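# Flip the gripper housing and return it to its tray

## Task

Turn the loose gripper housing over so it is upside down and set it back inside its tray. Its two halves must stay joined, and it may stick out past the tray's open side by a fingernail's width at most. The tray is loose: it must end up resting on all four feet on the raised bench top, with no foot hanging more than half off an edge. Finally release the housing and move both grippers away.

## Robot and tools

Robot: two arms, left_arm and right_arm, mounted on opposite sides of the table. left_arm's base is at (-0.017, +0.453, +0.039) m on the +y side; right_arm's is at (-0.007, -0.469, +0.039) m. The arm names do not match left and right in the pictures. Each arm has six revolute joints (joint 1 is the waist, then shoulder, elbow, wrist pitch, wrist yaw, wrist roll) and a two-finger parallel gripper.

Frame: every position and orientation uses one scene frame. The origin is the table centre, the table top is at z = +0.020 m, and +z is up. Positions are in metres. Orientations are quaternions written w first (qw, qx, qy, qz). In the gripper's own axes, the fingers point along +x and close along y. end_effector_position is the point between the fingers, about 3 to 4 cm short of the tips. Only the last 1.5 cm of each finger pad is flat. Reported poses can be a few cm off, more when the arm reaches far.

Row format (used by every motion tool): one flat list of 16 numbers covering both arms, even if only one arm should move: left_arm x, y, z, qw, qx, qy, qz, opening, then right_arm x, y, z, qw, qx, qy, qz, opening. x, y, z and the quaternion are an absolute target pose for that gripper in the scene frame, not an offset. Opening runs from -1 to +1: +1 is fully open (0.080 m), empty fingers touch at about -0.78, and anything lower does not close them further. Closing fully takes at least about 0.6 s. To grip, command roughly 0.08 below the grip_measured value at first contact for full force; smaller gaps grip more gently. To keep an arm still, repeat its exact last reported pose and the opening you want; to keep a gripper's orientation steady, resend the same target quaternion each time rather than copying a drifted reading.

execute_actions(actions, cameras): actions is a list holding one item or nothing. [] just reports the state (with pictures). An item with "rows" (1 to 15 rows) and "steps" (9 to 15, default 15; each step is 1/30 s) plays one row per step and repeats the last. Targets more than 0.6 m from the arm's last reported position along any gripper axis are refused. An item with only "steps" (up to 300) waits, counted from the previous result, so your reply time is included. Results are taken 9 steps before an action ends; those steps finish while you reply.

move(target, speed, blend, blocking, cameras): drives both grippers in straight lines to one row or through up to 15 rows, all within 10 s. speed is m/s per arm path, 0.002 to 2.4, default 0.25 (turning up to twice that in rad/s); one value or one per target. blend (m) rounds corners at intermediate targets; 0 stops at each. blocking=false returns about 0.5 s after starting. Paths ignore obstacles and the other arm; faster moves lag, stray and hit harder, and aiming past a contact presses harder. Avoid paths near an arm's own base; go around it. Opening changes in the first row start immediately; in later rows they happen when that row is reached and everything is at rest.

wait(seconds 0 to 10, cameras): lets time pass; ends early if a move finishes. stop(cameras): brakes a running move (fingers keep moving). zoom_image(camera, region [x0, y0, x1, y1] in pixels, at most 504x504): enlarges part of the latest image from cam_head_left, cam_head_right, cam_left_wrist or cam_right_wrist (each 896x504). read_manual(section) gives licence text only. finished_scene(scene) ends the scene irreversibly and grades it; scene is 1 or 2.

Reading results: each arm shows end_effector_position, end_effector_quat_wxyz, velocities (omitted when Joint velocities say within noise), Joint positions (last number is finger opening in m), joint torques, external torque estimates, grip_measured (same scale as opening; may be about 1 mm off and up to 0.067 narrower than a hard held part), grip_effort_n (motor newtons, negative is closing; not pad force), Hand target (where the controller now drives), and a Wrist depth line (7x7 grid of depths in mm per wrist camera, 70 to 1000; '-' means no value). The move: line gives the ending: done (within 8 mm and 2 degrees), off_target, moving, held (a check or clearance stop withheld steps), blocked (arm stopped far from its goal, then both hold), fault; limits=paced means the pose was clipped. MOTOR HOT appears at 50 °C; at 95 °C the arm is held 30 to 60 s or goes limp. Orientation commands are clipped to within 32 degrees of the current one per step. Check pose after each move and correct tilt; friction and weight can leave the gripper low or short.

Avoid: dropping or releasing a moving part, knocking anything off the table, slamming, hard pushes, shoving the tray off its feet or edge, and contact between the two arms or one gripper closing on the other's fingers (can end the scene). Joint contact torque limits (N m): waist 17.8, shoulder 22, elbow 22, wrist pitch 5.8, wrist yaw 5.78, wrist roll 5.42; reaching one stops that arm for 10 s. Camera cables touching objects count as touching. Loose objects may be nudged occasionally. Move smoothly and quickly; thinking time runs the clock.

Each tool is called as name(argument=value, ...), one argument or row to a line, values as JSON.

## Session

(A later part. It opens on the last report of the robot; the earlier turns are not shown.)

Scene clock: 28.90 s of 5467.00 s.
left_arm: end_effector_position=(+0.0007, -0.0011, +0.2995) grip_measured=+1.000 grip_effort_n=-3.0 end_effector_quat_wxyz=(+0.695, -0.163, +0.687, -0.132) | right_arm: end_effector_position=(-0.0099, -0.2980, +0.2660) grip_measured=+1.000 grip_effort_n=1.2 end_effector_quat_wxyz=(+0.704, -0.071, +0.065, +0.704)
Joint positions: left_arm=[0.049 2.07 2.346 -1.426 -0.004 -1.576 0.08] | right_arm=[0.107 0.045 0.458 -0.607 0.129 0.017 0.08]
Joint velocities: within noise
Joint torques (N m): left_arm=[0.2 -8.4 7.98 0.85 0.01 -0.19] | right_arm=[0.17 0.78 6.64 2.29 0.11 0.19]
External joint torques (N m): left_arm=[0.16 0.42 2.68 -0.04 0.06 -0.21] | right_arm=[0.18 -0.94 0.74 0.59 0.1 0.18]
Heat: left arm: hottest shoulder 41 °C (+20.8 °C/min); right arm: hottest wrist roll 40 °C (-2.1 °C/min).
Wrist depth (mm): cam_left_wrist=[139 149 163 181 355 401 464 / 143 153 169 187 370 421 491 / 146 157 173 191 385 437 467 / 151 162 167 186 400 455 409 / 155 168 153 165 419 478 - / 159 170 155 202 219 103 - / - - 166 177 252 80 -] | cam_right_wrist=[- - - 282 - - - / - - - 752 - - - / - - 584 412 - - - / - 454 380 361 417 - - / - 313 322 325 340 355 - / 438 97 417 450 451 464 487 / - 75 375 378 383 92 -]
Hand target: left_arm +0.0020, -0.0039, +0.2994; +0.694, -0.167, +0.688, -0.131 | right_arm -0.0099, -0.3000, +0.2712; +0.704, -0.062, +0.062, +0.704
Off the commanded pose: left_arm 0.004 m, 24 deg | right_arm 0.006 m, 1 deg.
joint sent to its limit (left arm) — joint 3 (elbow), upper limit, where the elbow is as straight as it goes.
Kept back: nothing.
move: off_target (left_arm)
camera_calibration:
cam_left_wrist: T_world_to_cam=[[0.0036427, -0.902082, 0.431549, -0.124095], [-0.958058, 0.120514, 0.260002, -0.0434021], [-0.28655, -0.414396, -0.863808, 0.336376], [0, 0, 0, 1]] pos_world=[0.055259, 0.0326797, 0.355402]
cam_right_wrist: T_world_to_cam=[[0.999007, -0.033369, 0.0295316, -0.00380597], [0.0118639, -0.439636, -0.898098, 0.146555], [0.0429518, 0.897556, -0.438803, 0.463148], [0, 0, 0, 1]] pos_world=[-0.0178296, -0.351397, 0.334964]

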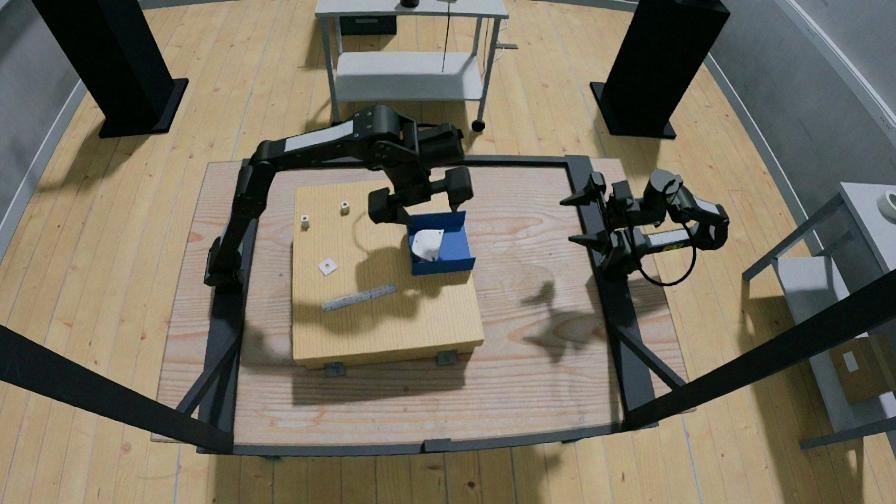

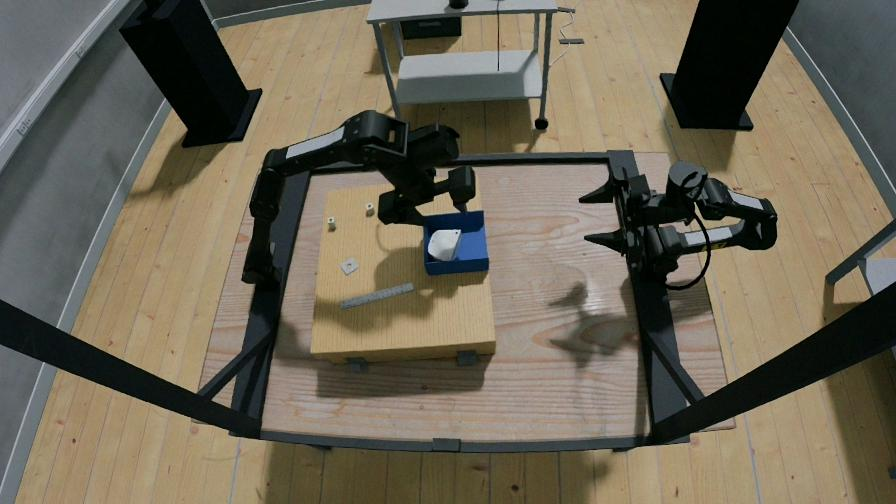

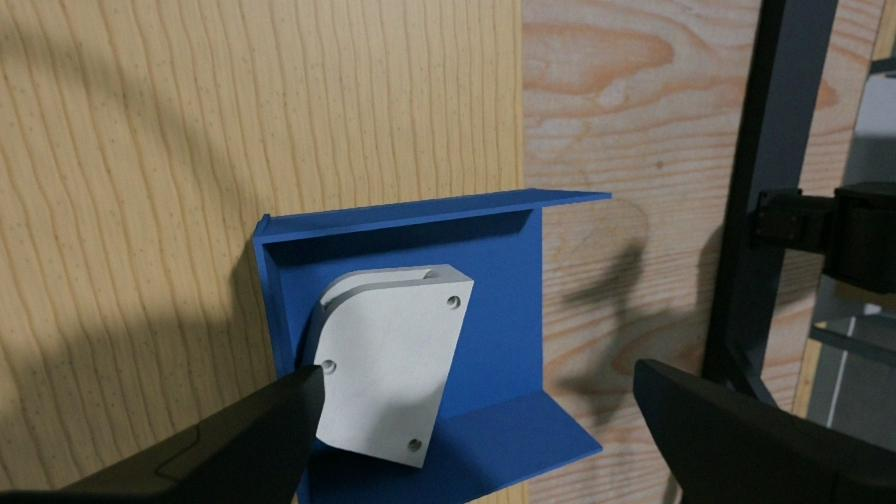

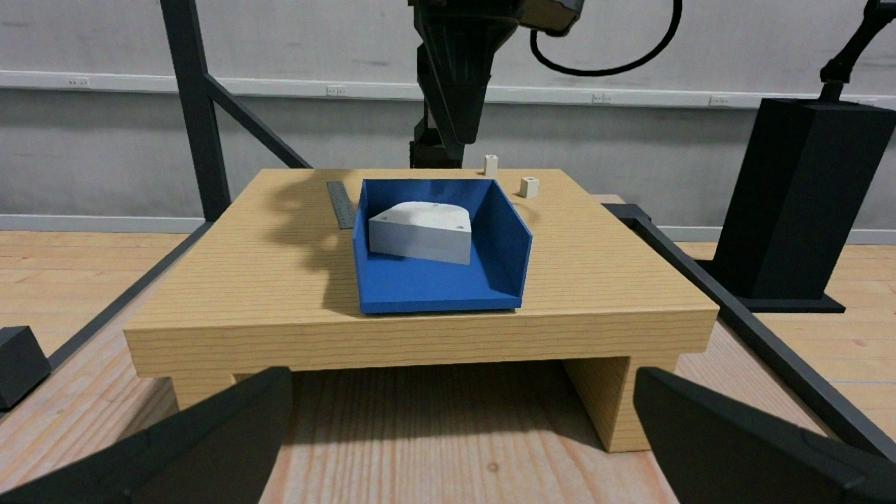

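move(
  target=[0.002,0.13,0.29,0.7071,0,0.7071,0,1,-0.014,-0.17,0.20,0.690,-0.153,0.153,0.690,1],
  speed=0.4,
)

move(
  target=[0.002,0.13,0.29,0.7071,0,0.7071,0,1,-0.014,-0.127,0.171,0.690,-0.153,0.153,0.690,1],
  speed=0.2,
)

zoom_image(
  camera="cam_head_right",
  region=[400, 180, 580, 320],
)

zoom_image(
  camera="cam_left_wrist",
  region=[400, 50, 896, 504],
)

Scene clock: 35.43 s of 5467.00 s.
left_arm: end_effector_position=(+0.0009, +0.1267, +0.2863) grip_measured=+1.000 grip_effort_n=-3.0 end_effector_quat_wxyz=(+0.707, -0.059, +0.702, -0.059) | right_arm: end_effector_position=(-0.0142, -0.1724, +0.1957) grip_measured=+1.000 grip_effort_n=0.7 end_effector_quat_wxyz=(+0.690, -0.157, +0.156, +0.689) end_effector_velocity=(-0.004, +0.002, -0.002) end_effector_angular_velocity=(-0.008, +0.003, +0.025)
Joint positions: left_arm=[0.068 1.717 1.875 -1.562 0.002 -1.515 0.08] | right_arm=[0.022 0.89 0.419 0.025 0.041 0.017 0.08]
Joint velocities: left_arm=[within noise] | right_arm=[0.002 0.017 0.002 0.007 -0.022 -0.007 0]
Joint torques (N m): left_arm=[0.06 -8.62 5.97 0.17 -0.12 0.09] | right_arm=[-0.33 -1.79 7.61 2.51 -0.07 0]
External joint torques (N m): left_arm=[0.1 -2.4 0.85 -0.34 -0.08 0.08] | right_arm=[-0.34 0.31 0.67 0.84 -0.08 0]
Heat: left arm: hottest shoulder 42 °C (+18.6 °C/min); right arm: hottest wrist roll 40 °C (-1.7 °C/min).
Wrist depth (mm): cam_left_wrist=[153 157 161 168 174 182 189 / 158 162 168 174 181 189 196 / 162 168 174 181 189 194 198 / 170 174 181 188 196 170 195 / 177 180 188 197 205 170 206 / 312 186 197 205 213 103 208 / - - 205 214 224 80 -] | cam_right_wrist=[- 355 223 227 243 - - / 272 262 196 194 196 285 - / 206 208 181 190 179 221 225 / 171 172 167 169 173 187 191 / 168 173 180 187 196 205 214 / 194 97 281 291 293 233 291 / - 75 254 257 259 92 -]
Hand target: left_arm +0.0020, +0.1300, +0.2894; +0.708, -0.062, +0.701, -0.061 | right_arm -0.0140, -0.1701, +0.2000; +0.690, -0.153, +0.153, +0.690
Off the commanded pose: left_arm 0.005 m, 10 deg | right_arm 0.005 m, 1 deg.
joint sent to its limit (left arm) — joint 4 (wrist pitch), lower limit.
Kept back: nothing.
move: off_target (left_arm)
camera_calibration:
cam_left_wrist: T_world_to_cam=[[-0.0357747, -0.980825, 0.19158, 0.0756138], [-0.953338, 0.0909994, 0.287865, -0.0593649], [-0.299779, -0.172342, -0.938313, 0.368663], [0, 0, 0, 1]] pos_world=[0.0566277, 0.143102, 0.348525]
cam_right_wrist: T_world_to_cam=[[0.999129, -0.0270051, 0.0318189, 0.00735159], [0.00657699, -0.65101, -0.759041, 0.0749212], [0.0412124, 0.758589, -0.650265, 0.337165], [0, 0, 0, 1]] pos_world=[-0.0217333, -0.206797, 0.275881]

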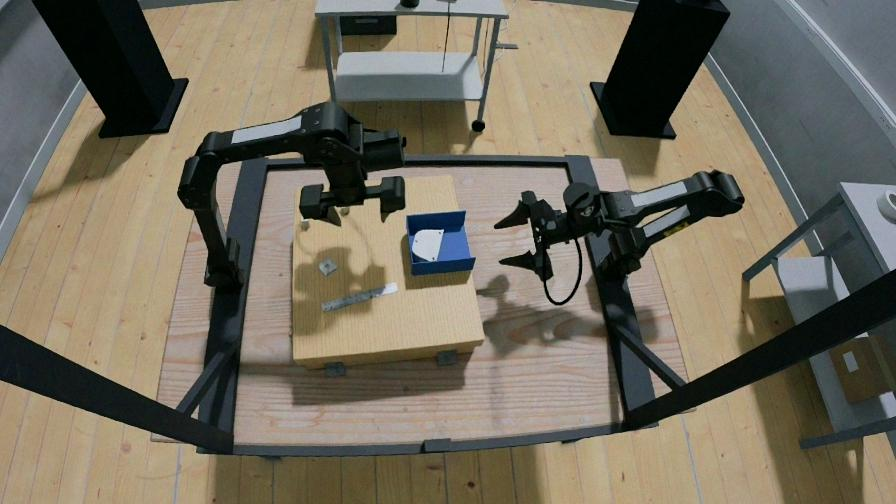

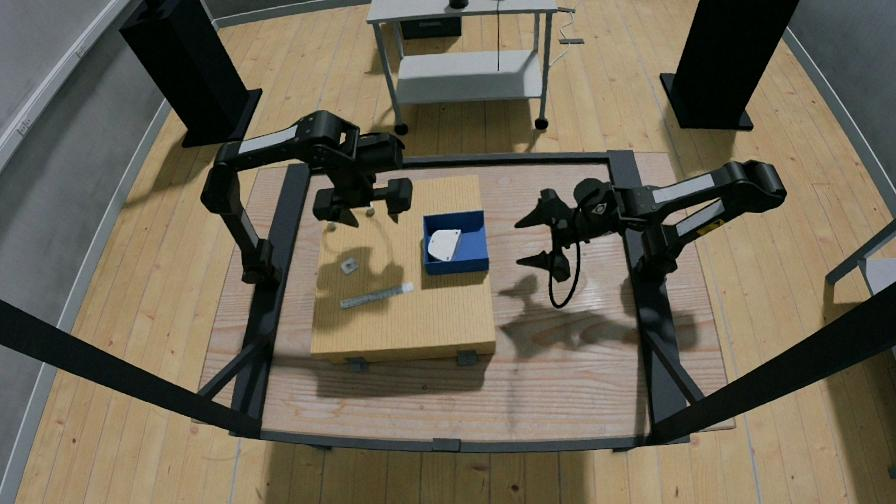

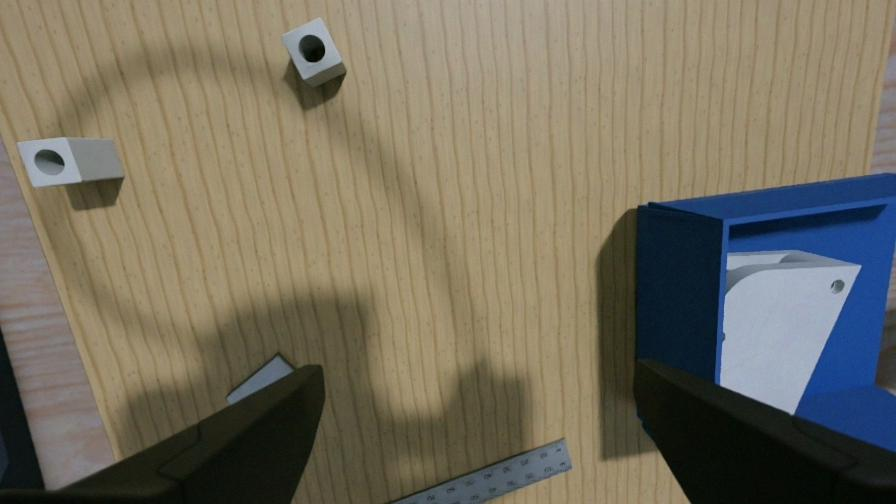

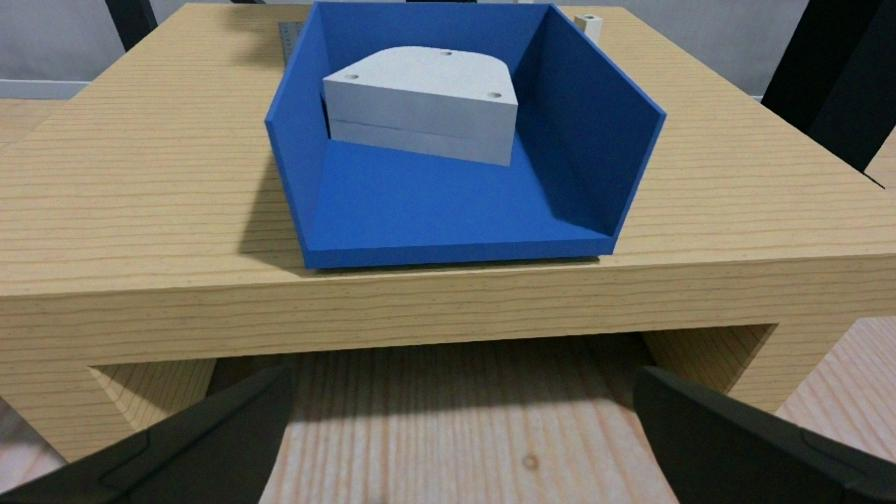

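Scene clock: 36.37 s of 5467.00 s.
left_arm: end_effector_position=(+0.0009, +0.1268, +0.2861) grip_measured=+1.000 grip_effort_n=-3.0 end_effector_quat_wxyz=(+0.707, -0.059, +0.702, -0.058) | right_arm: end_effector_position=(-0.0143, -0.1298, +0.1682) grip_measured=+1.000 grip_effort_n=1.2 end_effector_quat_wxyz=(+0.690, -0.155, +0.156, +0.689)
Joint positions: left_arm=[0.068 1.717 1.874 -1.562 0.002 -1.515 0.08] | right_arm=[0.013 1.197 0.431 0.322 0.033 0.017 0.08]
Joint velocities: within noise
Joint torques (N m): left_arm=[0.25 -8.66 5.99 0.18 -0.14 0.14] | right_arm=[-0.33 -2.77 6.98 2.51 -0.06 -0.12]
External joint torques (N m): left_arm=[0.21 -2.42 0.83 -0.35 -0.09 0.13] | right_arm=[-0.35 0.8 0.62 0.84 -0.06 -0.12]
Heat: left arm: hottest shoulder 42 °C (+18.1 °C/min); right arm: hottest wrist roll 40 °C (-1.6 °C/min).
Wrist depth (mm): cam_left_wrist=[153 157 161 168 174 181 188 / 157 162 168 174 181 189 196 / 163 168 174 181 188 194 197 / 169 174 181 188 197 171 194 / 177 181 189 196 205 169 205 / 314 186 197 205 213 103 207 / - - 206 213 224 80 -] | cam_right_wrist=[284 106 149 151 167 124 - / 195 94 152 146 154 110 216 / 156 109 131 137 139 117 168 / 130 130 112 113 117 127 138 / 116 116 119 123 127 134 143 / 129 123 134 244 247 147 180 / - 75 227 228 229 92 -]
Hand target: left_arm +0.0020, +0.1300, +0.2894; +0.708, -0.061, +0.701, -0.061 | right_arm -0.0140, -0.1270, +0.1710; +0.690, -0.153, +0.153, +0.690
Off the commanded pose: left_arm 0.005 m, 10 deg | right_arm 0.004 m, 0 deg.
joint sent to its limit (left arm) — joint 4 (wrist pitch), lower limit.
Kept back: nothing.
move: off_target (left_arm)
camera_calibration:
cam_left_wrist: T_world_to_cam=[[-0.0361586, -0.980955, 0.190838, 0.0759353], [-0.953326, 0.0911409, 0.287858, -0.0593549], [-0.299769, -0.171522, -0.938466, 0.368503], [0, 0, 0, 1]] pos_world=[0.0566269, 0.143105, 0.348422]
cam_right_wrist: T_world_to_cam=[[0.999197, -0.0286848, 0.0279847, 0.00985233], [0.00268631, -0.648804, -0.760951, 0.0824], [0.0399843, 0.760414, -0.648206, 0.28687], [0, 0, 0, 1]] pos_world=[-0.0215361, -0.164396, 0.248378]

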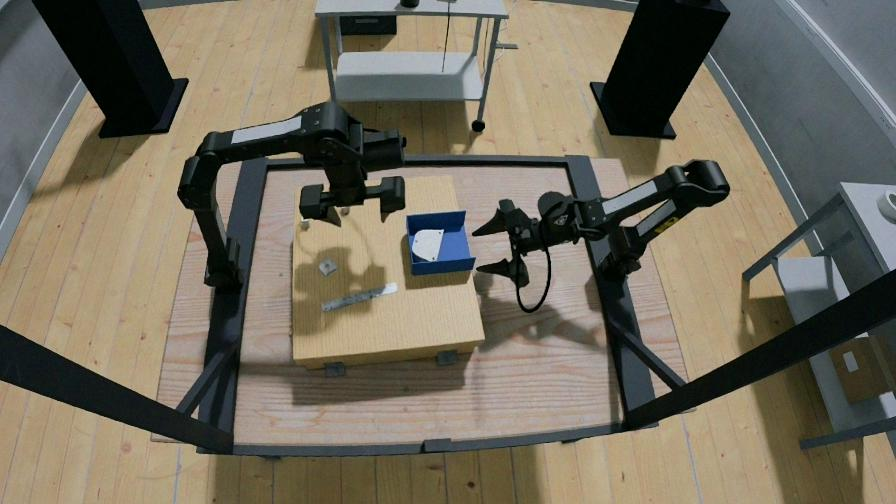

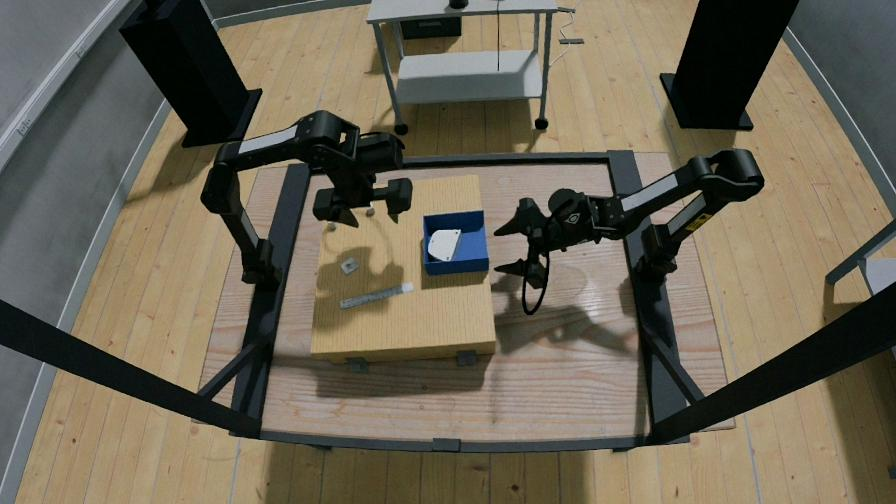

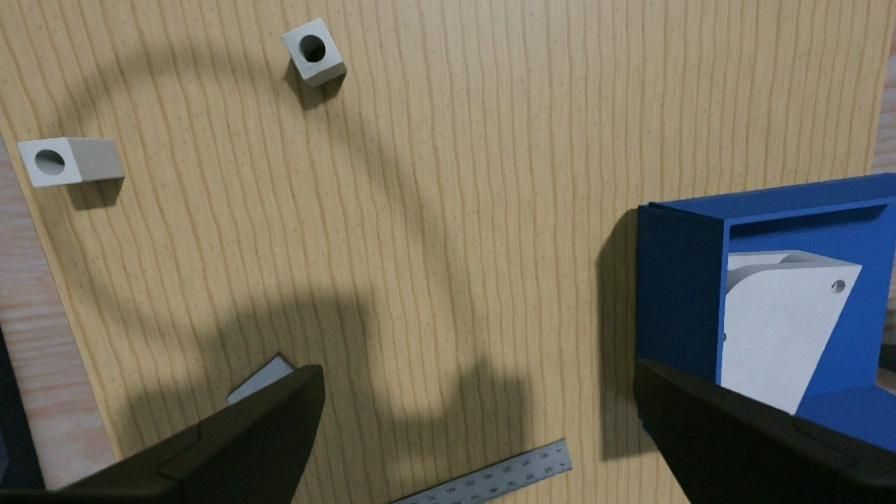

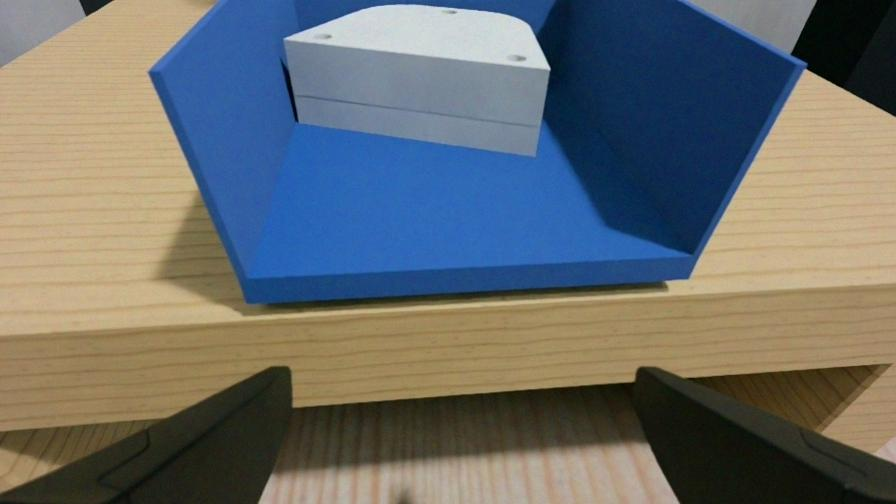

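Scaled by 2.800 from the camera's 896x504 image, which has a finer 1280x720 frame.

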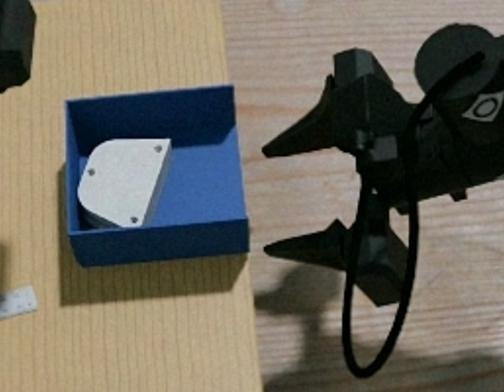

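Scaled by 1.016 from the camera's 896x504 image, which has a finer 1280x720 frame.

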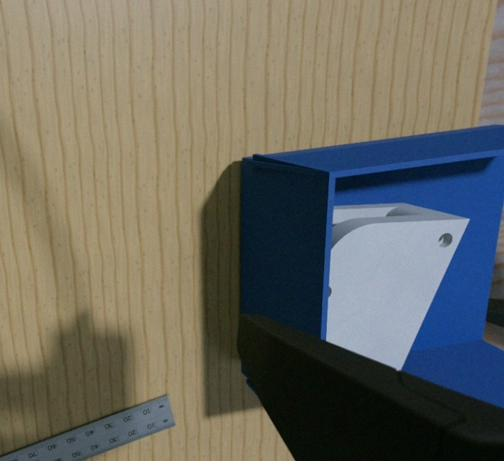

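move(
  target=[
    [0.002,0.13,0.29,0.7071,0,0.7071,0,1,-0.014,-0.124,0.180,0.690,-0.153,0.153,0.690,1],
    [0.002,0.13,0.29,0.7071,0,0.7071,0,1,-0.014,-0.100,0.180,0.690,-0.153,0.153,0.690,1],
  ],
  speed=0.05,
)

Scene clock: 39.53 s of 5467.00 s.
left_arm: end_effector_position=(+0.0009, +0.1268, +0.2861) grip_measured=+1.000 grip_effort_n=-3.0 end_effector_quat_wxyz=(+0.707, -0.059, +0.702, -0.058) | right_arm: end_effector_position=(-0.0154, -0.1142, +0.1748) grip_measured=+1.000 grip_effort_n=0.7 end_effector_quat_wxyz=(+0.684, -0.158, +0.159, +0.694)
Joint positions: left_arm=[0.068 1.717 1.874 -1.562 0.002 -1.515 0.08] | right_arm=[0.005 1.256 0.505 0.299 0.011 0.01 0.08]
Joint velocities: within noise
Joint torques (N m): left_arm=[0.25 -8.73 5.84 0.18 -0.12 0.1] | right_arm=[0.12 0.97 10.2 4.05 0.63 0.07]
External joint torques (N m): left_arm=[0.19 -2.49 0.69 -0.33 -0.06 0.09] | right_arm=[0.11 4.96 3.81 2.39 0.63 0.07]
Heat: left arm: hottest shoulder 43 °C (+18.2 °C/min); right arm: hottest wrist roll 40 °C (-1.5 °C/min).
Wrist depth (mm): cam_left_wrist=[153 156 161 168 174 182 188 / 157 162 168 174 181 189 196 / 163 168 174 180 188 194 198 / 169 174 181 188 196 172 195 / 177 181 188 195 204 171 205 / 311 186 197 204 213 103 212 / - - 205 213 223 80 -] | cam_right_wrist=[- 292 169 173 174 318 - / 225 104 143 137 156 110 262 / - 86 145 144 144 109 182 / 142 98 124 126 127 116 150 / 122 115 106 107 111 115 127 / 109 109 113 118 124 119 134 / - 75 225 227 231 92 -]
Hand target: left_arm +0.0020, +0.1300, +0.2894; +0.708, -0.062, +0.701, -0.061 | right_arm -0.0141, -0.1012, +0.1799; +0.690, -0.153, +0.153, +0.690
Off the commanded pose: left_arm 0.005 m, 10 deg | right_arm 0.015 m, 1 deg.
joint sent to its limit (left arm) — joint 4 (wrist pitch), lower limit.
Kept back: nothing.
move: off_target (left_arm, right_arm)
camera_calibration:
cam_left_wrist: T_world_to_cam=[[-0.0361586, -0.980955, 0.190838, 0.0759353], [-0.953326, 0.0911409, 0.287858, -0.0593549], [-0.299769, -0.171522, -0.938466, 0.368503], [0, 0, 0, 1]] pos_world=[0.0566269, 0.143105, 0.348422]
cam_right_wrist: T_world_to_cam=[[0.999584, -0.0133361, 0.0255864, 0.0134258], [0.0105807, -0.655577, -0.755054, 0.0958943], [0.0268433, 0.755011, -0.655163, 0.279642], [0, 0, 0, 1]] pos_world=[-0.0219414, -0.148088, 0.255273]

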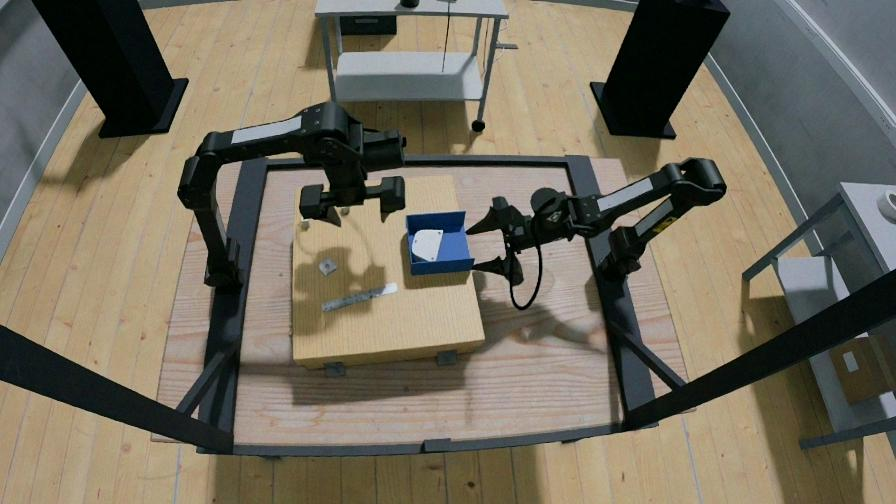

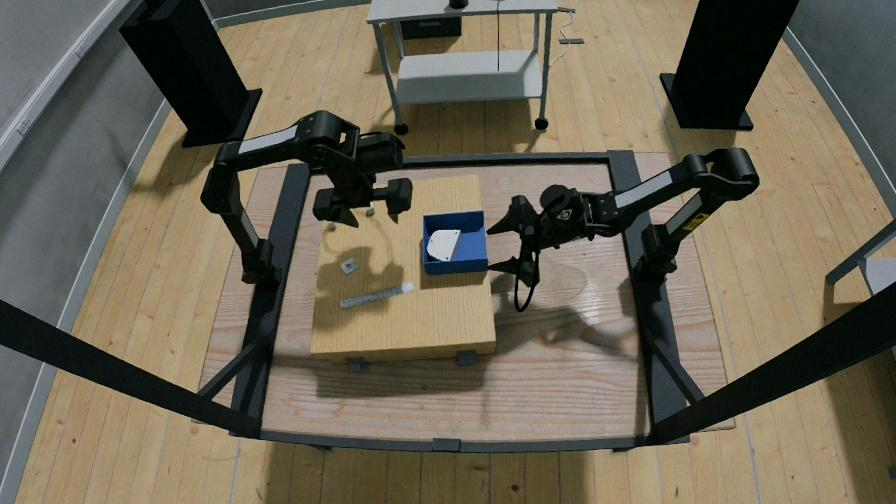

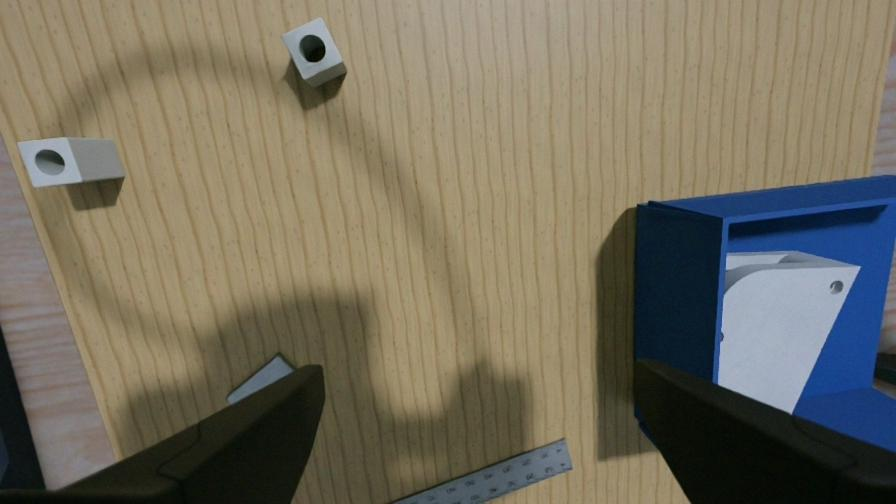

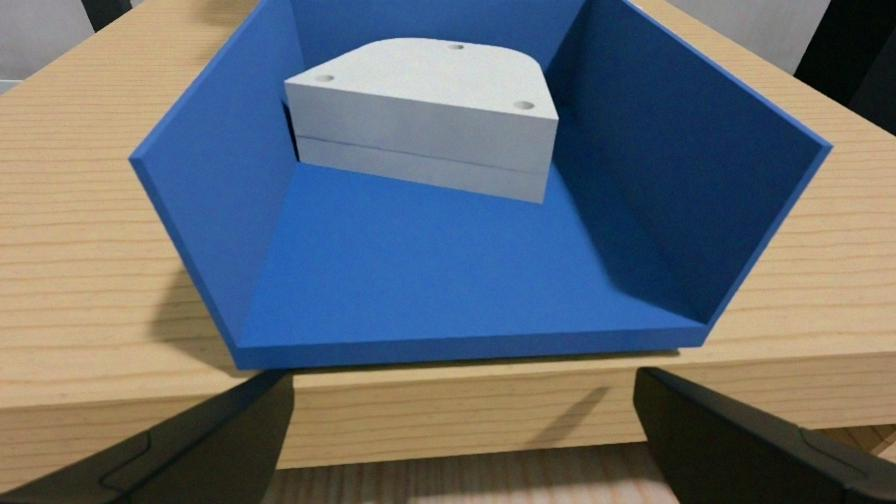

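move(
  target=[
    [0.002,0.13,0.29,0.7071,0,0.7071,0,1,-0.014,-0.128,0.180,0.690,-0.153,0.153,0.690,1],
    [0.002,0.13,0.29,0.7071,0,0.7071,0,1,-0.014,-0.128,0.188,0.690,-0.153,0.153,0.690,1],
    [0.002,0.13,0.29,0.7071,0,0.7071,0,1,-0.014,-0.113,0.188,0.690,-0.153,0.153,0.690,1],
  ],
  speed=0.06,
  cameras=["cam_right_wrist"],
)

zoom_image(
  camera="cam_right_wrist",
  region=[200, 200, 700, 504],
)

Scene clock: 42.30 s of 5467.00 s.
left_arm: end_effector_position=(+0.0009, +0.1268, +0.2861) grip_measured=+1.000 grip_effort_n=-3.0 end_effector_quat_wxyz=(+0.707, -0.059, +0.702, -0.058) | right_arm: end_effector_position=(-0.0137, -0.1162, +0.1847) grip_measured=+1.000 grip_effort_n=0.7 end_effector_quat_wxyz=(+0.690, -0.157, +0.155, +0.690)
Joint positions: left_arm=[0.068 1.717 1.874 -1.562 0.002 -1.515 0.08] | right_arm=[0.008 1.221 0.521 0.255 0.029 0.009 0.08]
Joint velocities: within noise
Joint torques (N m): left_arm=[0.13 -8.78 6 0.21 -0.1 0.14] | right_arm=[-0.05 -3.14 7.17 2.52 0.01 0.1]
External joint torques (N m): left_arm=[0.14 -2.56 0.82 -0.33 -0.05 0.13] | right_arm=[-0.06 0.77 0.64 0.85 0.01 0.1]
Heat: left arm: hottest shoulder 43 °C (+17.0 °C/min); right arm: hottest wrist roll 40 °C (-1.4 °C/min).
Wrist depth (mm): cam_left_wrist=[153 157 161 168 174 181 189 / 157 163 168 174 181 188 196 / 163 168 174 181 188 194 199 / 169 174 181 187 195 170 195 / 178 181 188 196 204 170 206 / 312 186 197 205 213 103 212 / - - 206 214 223 80 -] | cam_right_wrist=[- 313 175 178 181 - - / 230 121 150 148 167 131 - / 190 90 154 148 156 108 201 / 152 96 135 138 139 114 165 / 130 124 116 117 118 130 139 / - 114 117 121 126 126 140 / - 75 140 233 236 92 -]
Hand target: left_arm +0.0020, +0.1300, +0.2894; +0.708, -0.062, +0.701, -0.061 | right_arm -0.0140, -0.1131, +0.1879; +0.690, -0.153, +0.153, +0.690
Off the commanded pose: left_arm 0.005 m, 10 deg | right_arm 0.005 m, 1 deg.
joint sent to its limit (left arm) — joint 4 (wrist pitch), lower limit.
Kept back: nothing.
move: off_target (left_arm)
camera_calibration:
cam_right_wrist: T_world_to_cam=[[0.999098, -0.0265253, 0.033175, 0.00843173], [0.00797386, -0.650024, -0.759872, 0.103415], [0.0417203, 0.759451, -0.649226, 0.287235], [0, 0, 0, 1]] pos_world=[-0.0212323, -0.150695, 0.264783]
Images, in order (width x height): cam_right_wrist 896x504.

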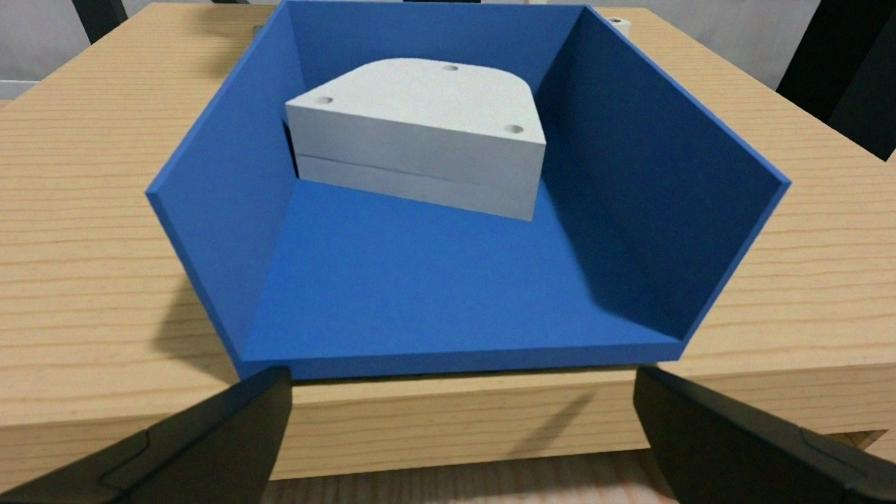

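Scaled by 1.008 from the camera's 896x504 image, which has a finer 1280x720 frame.

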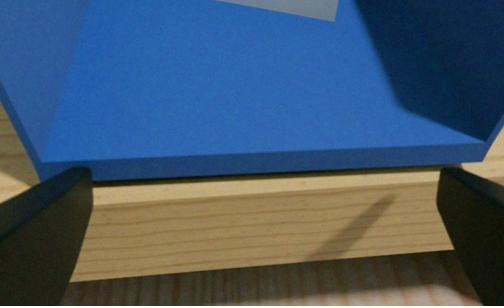

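move(
  target=[0.002,0.13,0.29,0.7071,0,0.7071,0,1,-0.014,-0.085,0.190,0.690,-0.153,0.153,0.690,1],
  speed=0.04,
  cameras=["cam_right_wrist","cam_head_right"],
)

Scene clock: 45.13 s of 5467.00 s.
left_arm: end_effector_position=(+0.0009, +0.1268, +0.2861) grip_measured=+1.000 grip_effort_n=-3.0 end_effector_quat_wxyz=(+0.707, -0.059, +0.702, -0.058) | right_arm: end_effector_position=(-0.0144, -0.0884, +0.1869) grip_measured=+1.000 grip_effort_n=1.2 end_effector_quat_wxyz=(+0.690, -0.157, +0.155, +0.690)
Joint positions: left_arm=[0.068 1.717 1.874 -1.562 0.002 -1.515 0.08] | right_arm=[0.007 1.345 0.613 0.287 0.028 0.009 0.08]
Joint velocities: within noise
Joint torques (N m): left_arm=[0.31 -8.66 5.94 0.18 -0.12 0.13] | right_arm=[-0.33 -3.95 7.17 2.56 -0.06 0.05]
External joint torques (N m): left_arm=[0.31 -2.43 0.76 -0.35 -0.07 0.13] | right_arm=[-0.29 0.81 0.67 0.88 -0.08 0.04]
Heat: left arm: hottest shoulder 44 °C (+17.3 °C/min); right arm: hottest wrist pitch 40 °C (+9.3 °C/min).
Wrist depth (mm): cam_left_wrist=[153 157 161 169 174 181 188 / 158 162 168 174 182 189 196 / 163 168 174 181 187 192 199 / 169 174 181 188 191 183 211 / 177 180 188 197 199 168 222 / 312 186 197 205 211 104 213 / - - 205 213 220 80 -] | cam_right_wrist=[- 316 173 178 181 - - / 231 222 148 151 170 138 - / 191 96 154 147 158 110 210 / 153 95 137 139 141 109 165 / 132 125 118 118 119 123 140 / 112 113 111 114 116 113 122 / - 75 103 105 105 93 -]
Hand target: left_arm +0.0020, +0.1300, +0.2894; +0.708, -0.062, +0.701, -0.061 | right_arm -0.0139, -0.0851, +0.1900; +0.690, -0.153, +0.153, +0.690
Off the commanded pose: left_arm 0.005 m, 10 deg | right_arm 0.005 m, 1 deg.
joint sent to its limit (left arm) — joint 4 (wrist pitch), lower limit.
Kept back: nothing.
move: off_target (left_arm)
camera_calibration:
cam_right_wrist: T_world_to_cam=[[0.999108, -0.0265657, 0.0328171, 0.00988662], [0.00767586, -0.650016, -0.759882, 0.12316], [0.0415184, 0.759456, -0.649232, 0.267578], [0, 0, 0, 1]] pos_world=[-0.0219326, -0.122895, 0.266982]
Images, in order (width x height): cam_head_right 896x504, cam_right_wrist 896x504.

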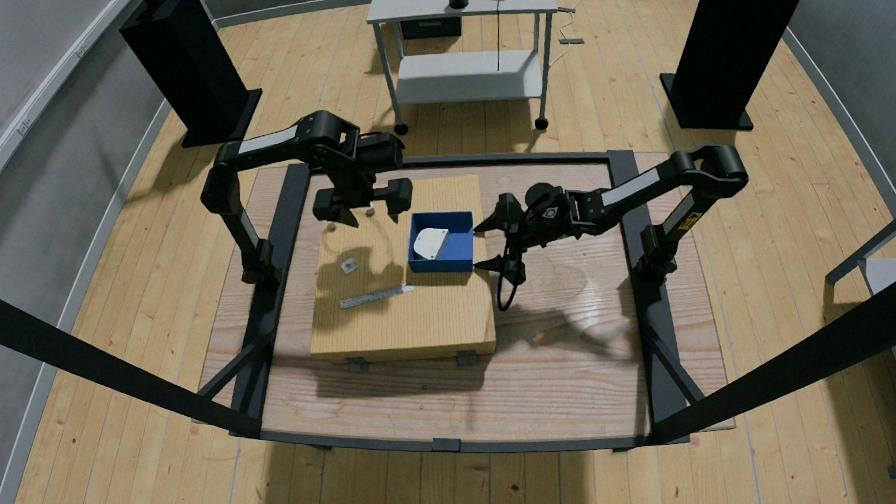

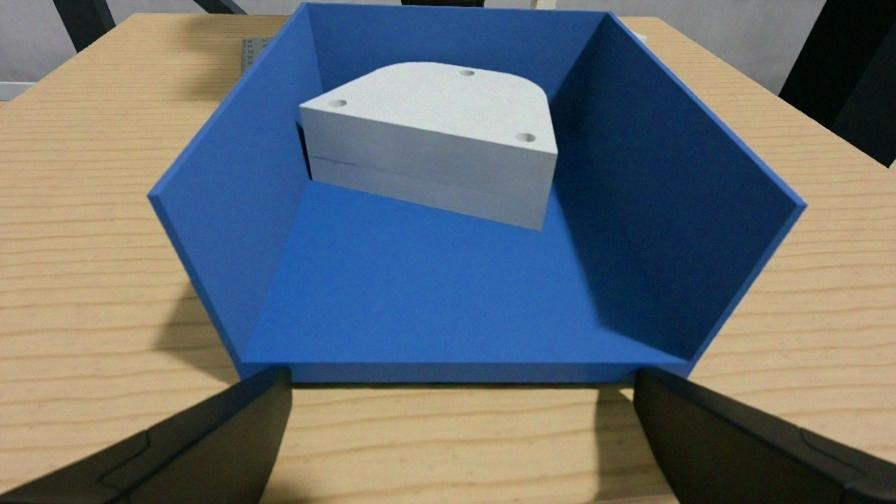

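move(
  target=[0.002,0.13,0.29,0.7071,0,0.7071,0,1,-0.014,-0.064,0.191,0.690,-0.153,0.153,0.690,1],
  speed=0.05,
  cameras=["cam_right_wrist","cam_head_right"],
)

move(
  target=[0.002,0.13,0.29,0.7071,0,0.7071,0,1,-0.014,-0.20,0.24,0.690,-0.153,0.153,0.690,1],
  speed=0.25,
)

Scene clock: 47.60 s of 5467.00 s.
left_arm: end_effector_position=(+0.0009, +0.1268, +0.2861) grip_measured=+1.000 grip_effort_n=-3.0 end_effector_quat_wxyz=(+0.707, -0.059, +0.702, -0.058) | right_arm: end_effector_position=(-0.0145, -0.0674, +0.1884) grip_measured=+1.000 grip_effort_n=1.6 end_effector_quat_wxyz=(+0.690, -0.157, +0.155, +0.690)
Joint positions: left_arm=[0.068 1.717 1.874 -1.562 0.002 -1.515 0.08] | right_arm=[0.005 1.431 0.687 0.3 0.026 0.009 0.08]
Joint velocities: within noise
Joint torques (N m): left_arm=[0.18 -8.7 5.9 0.21 -0.06 0.1] | right_arm=[-0.35 -4.33 7.05 2.55 -0.06 0.02]
External joint torques (N m): left_arm=[0.19 -2.43 0.72 -0.31 -0.01 0.09] | right_arm=[-0.38 1.01 0.6 0.87 -0.06 0.02]
Heat: left arm: hottest shoulder 44 °C (+16.4 °C/min); right arm: hottest wrist pitch 40 °C (+8.8 °C/min).
Wrist depth (mm): cam_left_wrist=[153 157 161 168 175 181 188 / 158 162 168 174 182 188 196 / 164 168 174 181 185 192 199 / 169 174 180 188 179 186 215 / 177 181 189 196 165 169 224 / 313 187 197 205 196 103 213 / - - 205 213 174 81 -] | cam_right_wrist=[494 320 174 181 181 - - / 234 224 150 152 165 139 - / 194 97 155 148 160 110 212 / 155 96 138 141 143 108 166 / 133 112 121 120 121 123 142 / 113 113 112 115 116 113 123 / - 75 104 106 106 93 -]
Hand target: left_arm +0.0020, +0.1300, +0.2894; +0.708, -0.062, +0.701, -0.061 | right_arm -0.0140, -0.0641, +0.1910; +0.690, -0.153, +0.153, +0.690
Off the commanded pose: left_arm 0.005 m, 10 deg | right_arm 0.004 m, 0 deg.
joint sent to its limit (left arm) — joint 4 (wrist pitch), lower limit.
Kept back: nothing.
move: off_target (left_arm)
camera_calibration:
cam_right_wrist: T_world_to_cam=[[0.999131, -0.0268123, 0.0319153, 0.0107075], [0.00687454, -0.649186, -0.760599, 0.138221], [0.0411123, 0.760157, -0.648437, 0.252596], [0, 0, 0, 1]] pos_world=[-0.0220332, -0.101995, 0.268582]
Images, in order (width x height): cam_head_right 896x504, cam_right_wrist 896x504.

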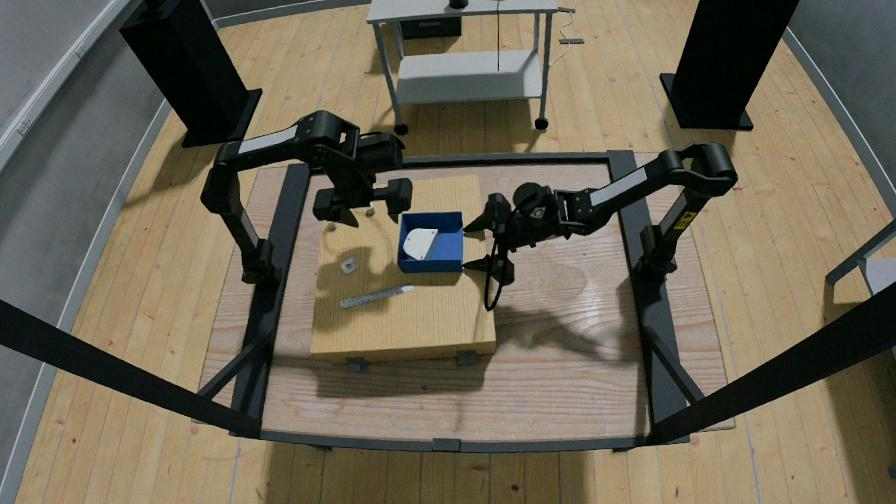

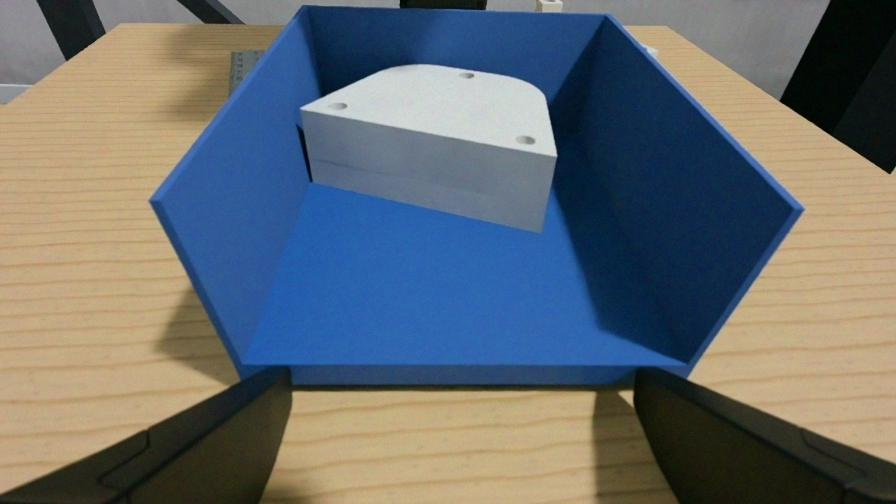

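Scene clock: 48.73 s of 5467.00 s.
left_arm: end_effector_position=(+0.0009, +0.1268, +0.2861) grip_measured=+1.000 grip_effort_n=-3.0 end_effector_quat_wxyz=(+0.707, -0.059, +0.702, -0.058) | right_arm: end_effector_position=(-0.0135, -0.1990, +0.2393) grip_measured=+1.000 grip_effort_n=2.1 end_effector_quat_wxyz=(+0.690, -0.157, +0.153, +0.690)
Joint positions: left_arm=[0.068 1.717 1.874 -1.562 0.002 -1.515 0.08] | right_arm=[0.026 0.715 0.542 -0.268 0.046 0.016 0.08]
Joint velocities: within noise
Joint torques (N m): left_arm=[0.35 -8.58 5.99 0.16 -0.09 0.1] | right_arm=[0.19 -2.01 6.35 2.19 0.1 0.19]
External joint torques (N m): left_arm=[0.36 -2.32 0.81 -0.37 -0.04 0.09] | right_arm=[0.19 -0.79 -0.67 0.52 0.09 0.18]
Heat: left arm: hottest shoulder 44 °C (+16.0 °C/min); right arm: hottest wrist pitch 40 °C (+8.6 °C/min).
Wrist depth (mm): cam_left_wrist=[153 157 161 168 174 181 188 / 158 162 168 174 182 189 196 / 163 168 174 181 185 192 202 / 169 174 180 188 179 186 215 / 178 181 189 196 165 169 224 / 313 186 196 204 196 104 239 / - - 205 214 175 80 -] | cam_right_wrist=[- 621 - 585 - - - / - 369 338 300 373 - - / - 290 282 277 292 310 - / 237 240 243 246 249 253 468 / 209 215 219 227 235 246 384 / 236 97 330 342 345 275 356 / - 75 299 302 304 92 -]
Hand target: left_arm +0.0020, +0.1300, +0.2894; +0.708, -0.062, +0.701, -0.061 | right_arm -0.0140, -0.2000, +0.2399; +0.690, -0.153, +0.153, +0.690
Off the commanded pose: left_arm 0.005 m, 10 deg | right_arm 0.001 m, 0 deg.
joint sent to its limit (left arm) — joint 4 (wrist pitch), lower limit.
Kept back: nothing.
move: off_target (left_arm)
camera_calibration:
cam_left_wrist: T_world_to_cam=[[-0.0361586, -0.980955, 0.190838, 0.0759353], [-0.953326, 0.0911409, 0.287858, -0.0593549], [-0.299769, -0.171522, -0.938466, 0.368503], [0, 0, 0, 1]] pos_world=[0.0566269, 0.143105, 0.348422]
cam_right_wrist: T_world_to_cam=[[0.999063, -0.0260875, 0.0345348, 0.00408581], [0.009465, -0.646922, -0.762497, 0.0924103], [0.042233, 0.76211, -0.646069, 0.385352], [0, 0, 0, 1]] pos_world=[-0.0212312, -0.233791, 0.319285]

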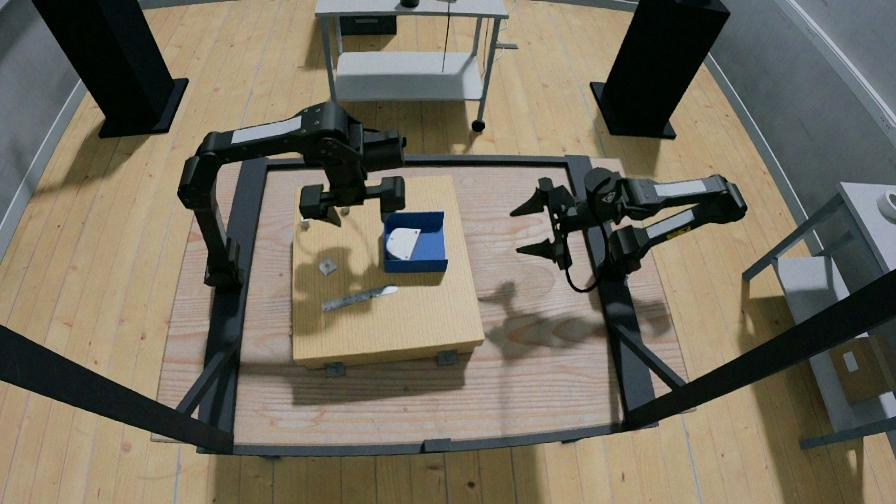

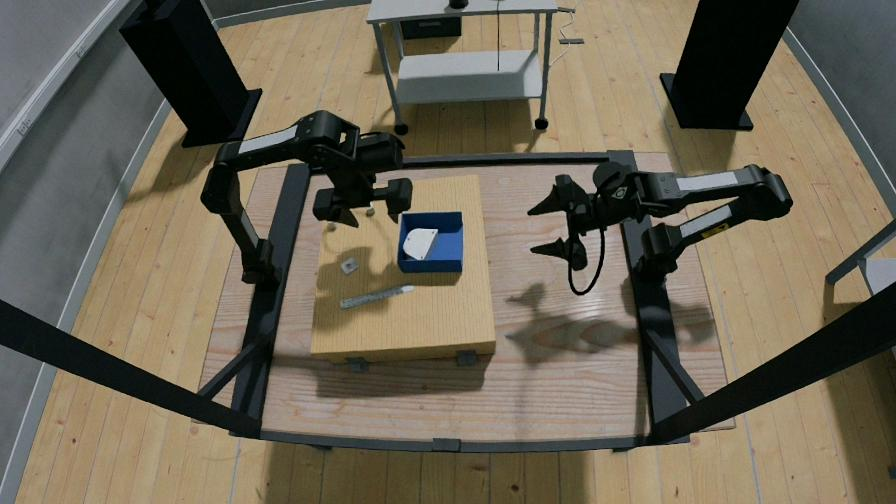

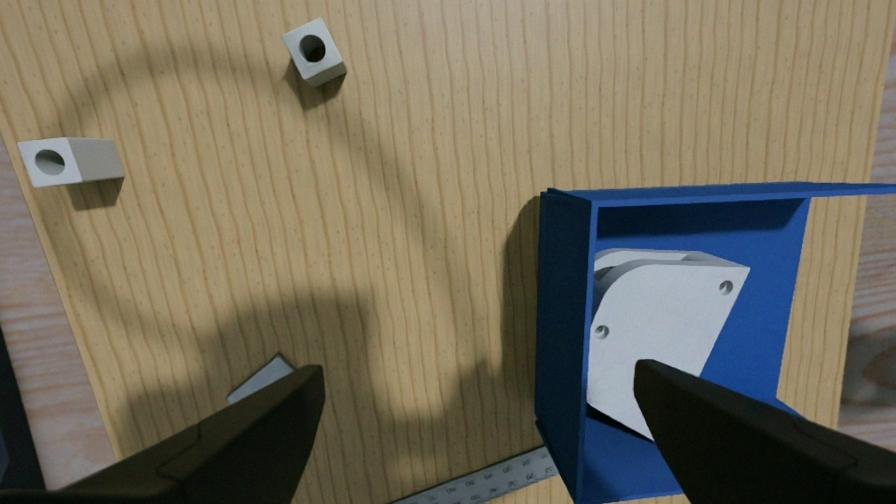

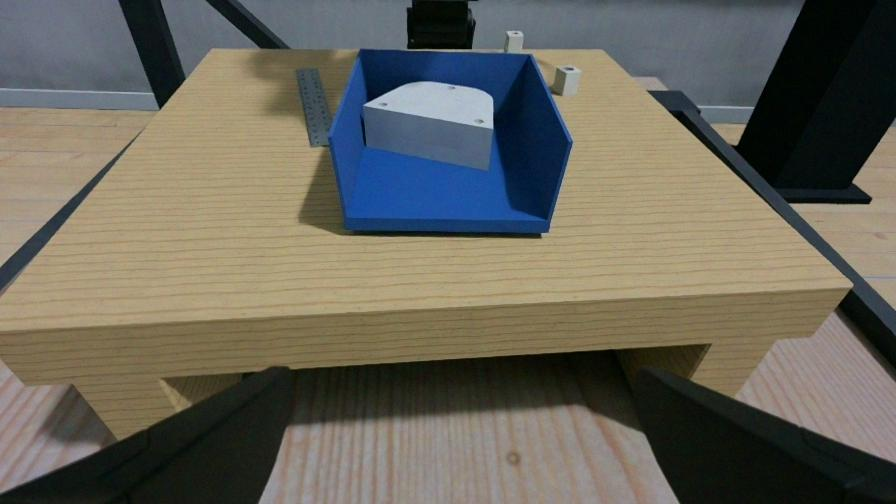

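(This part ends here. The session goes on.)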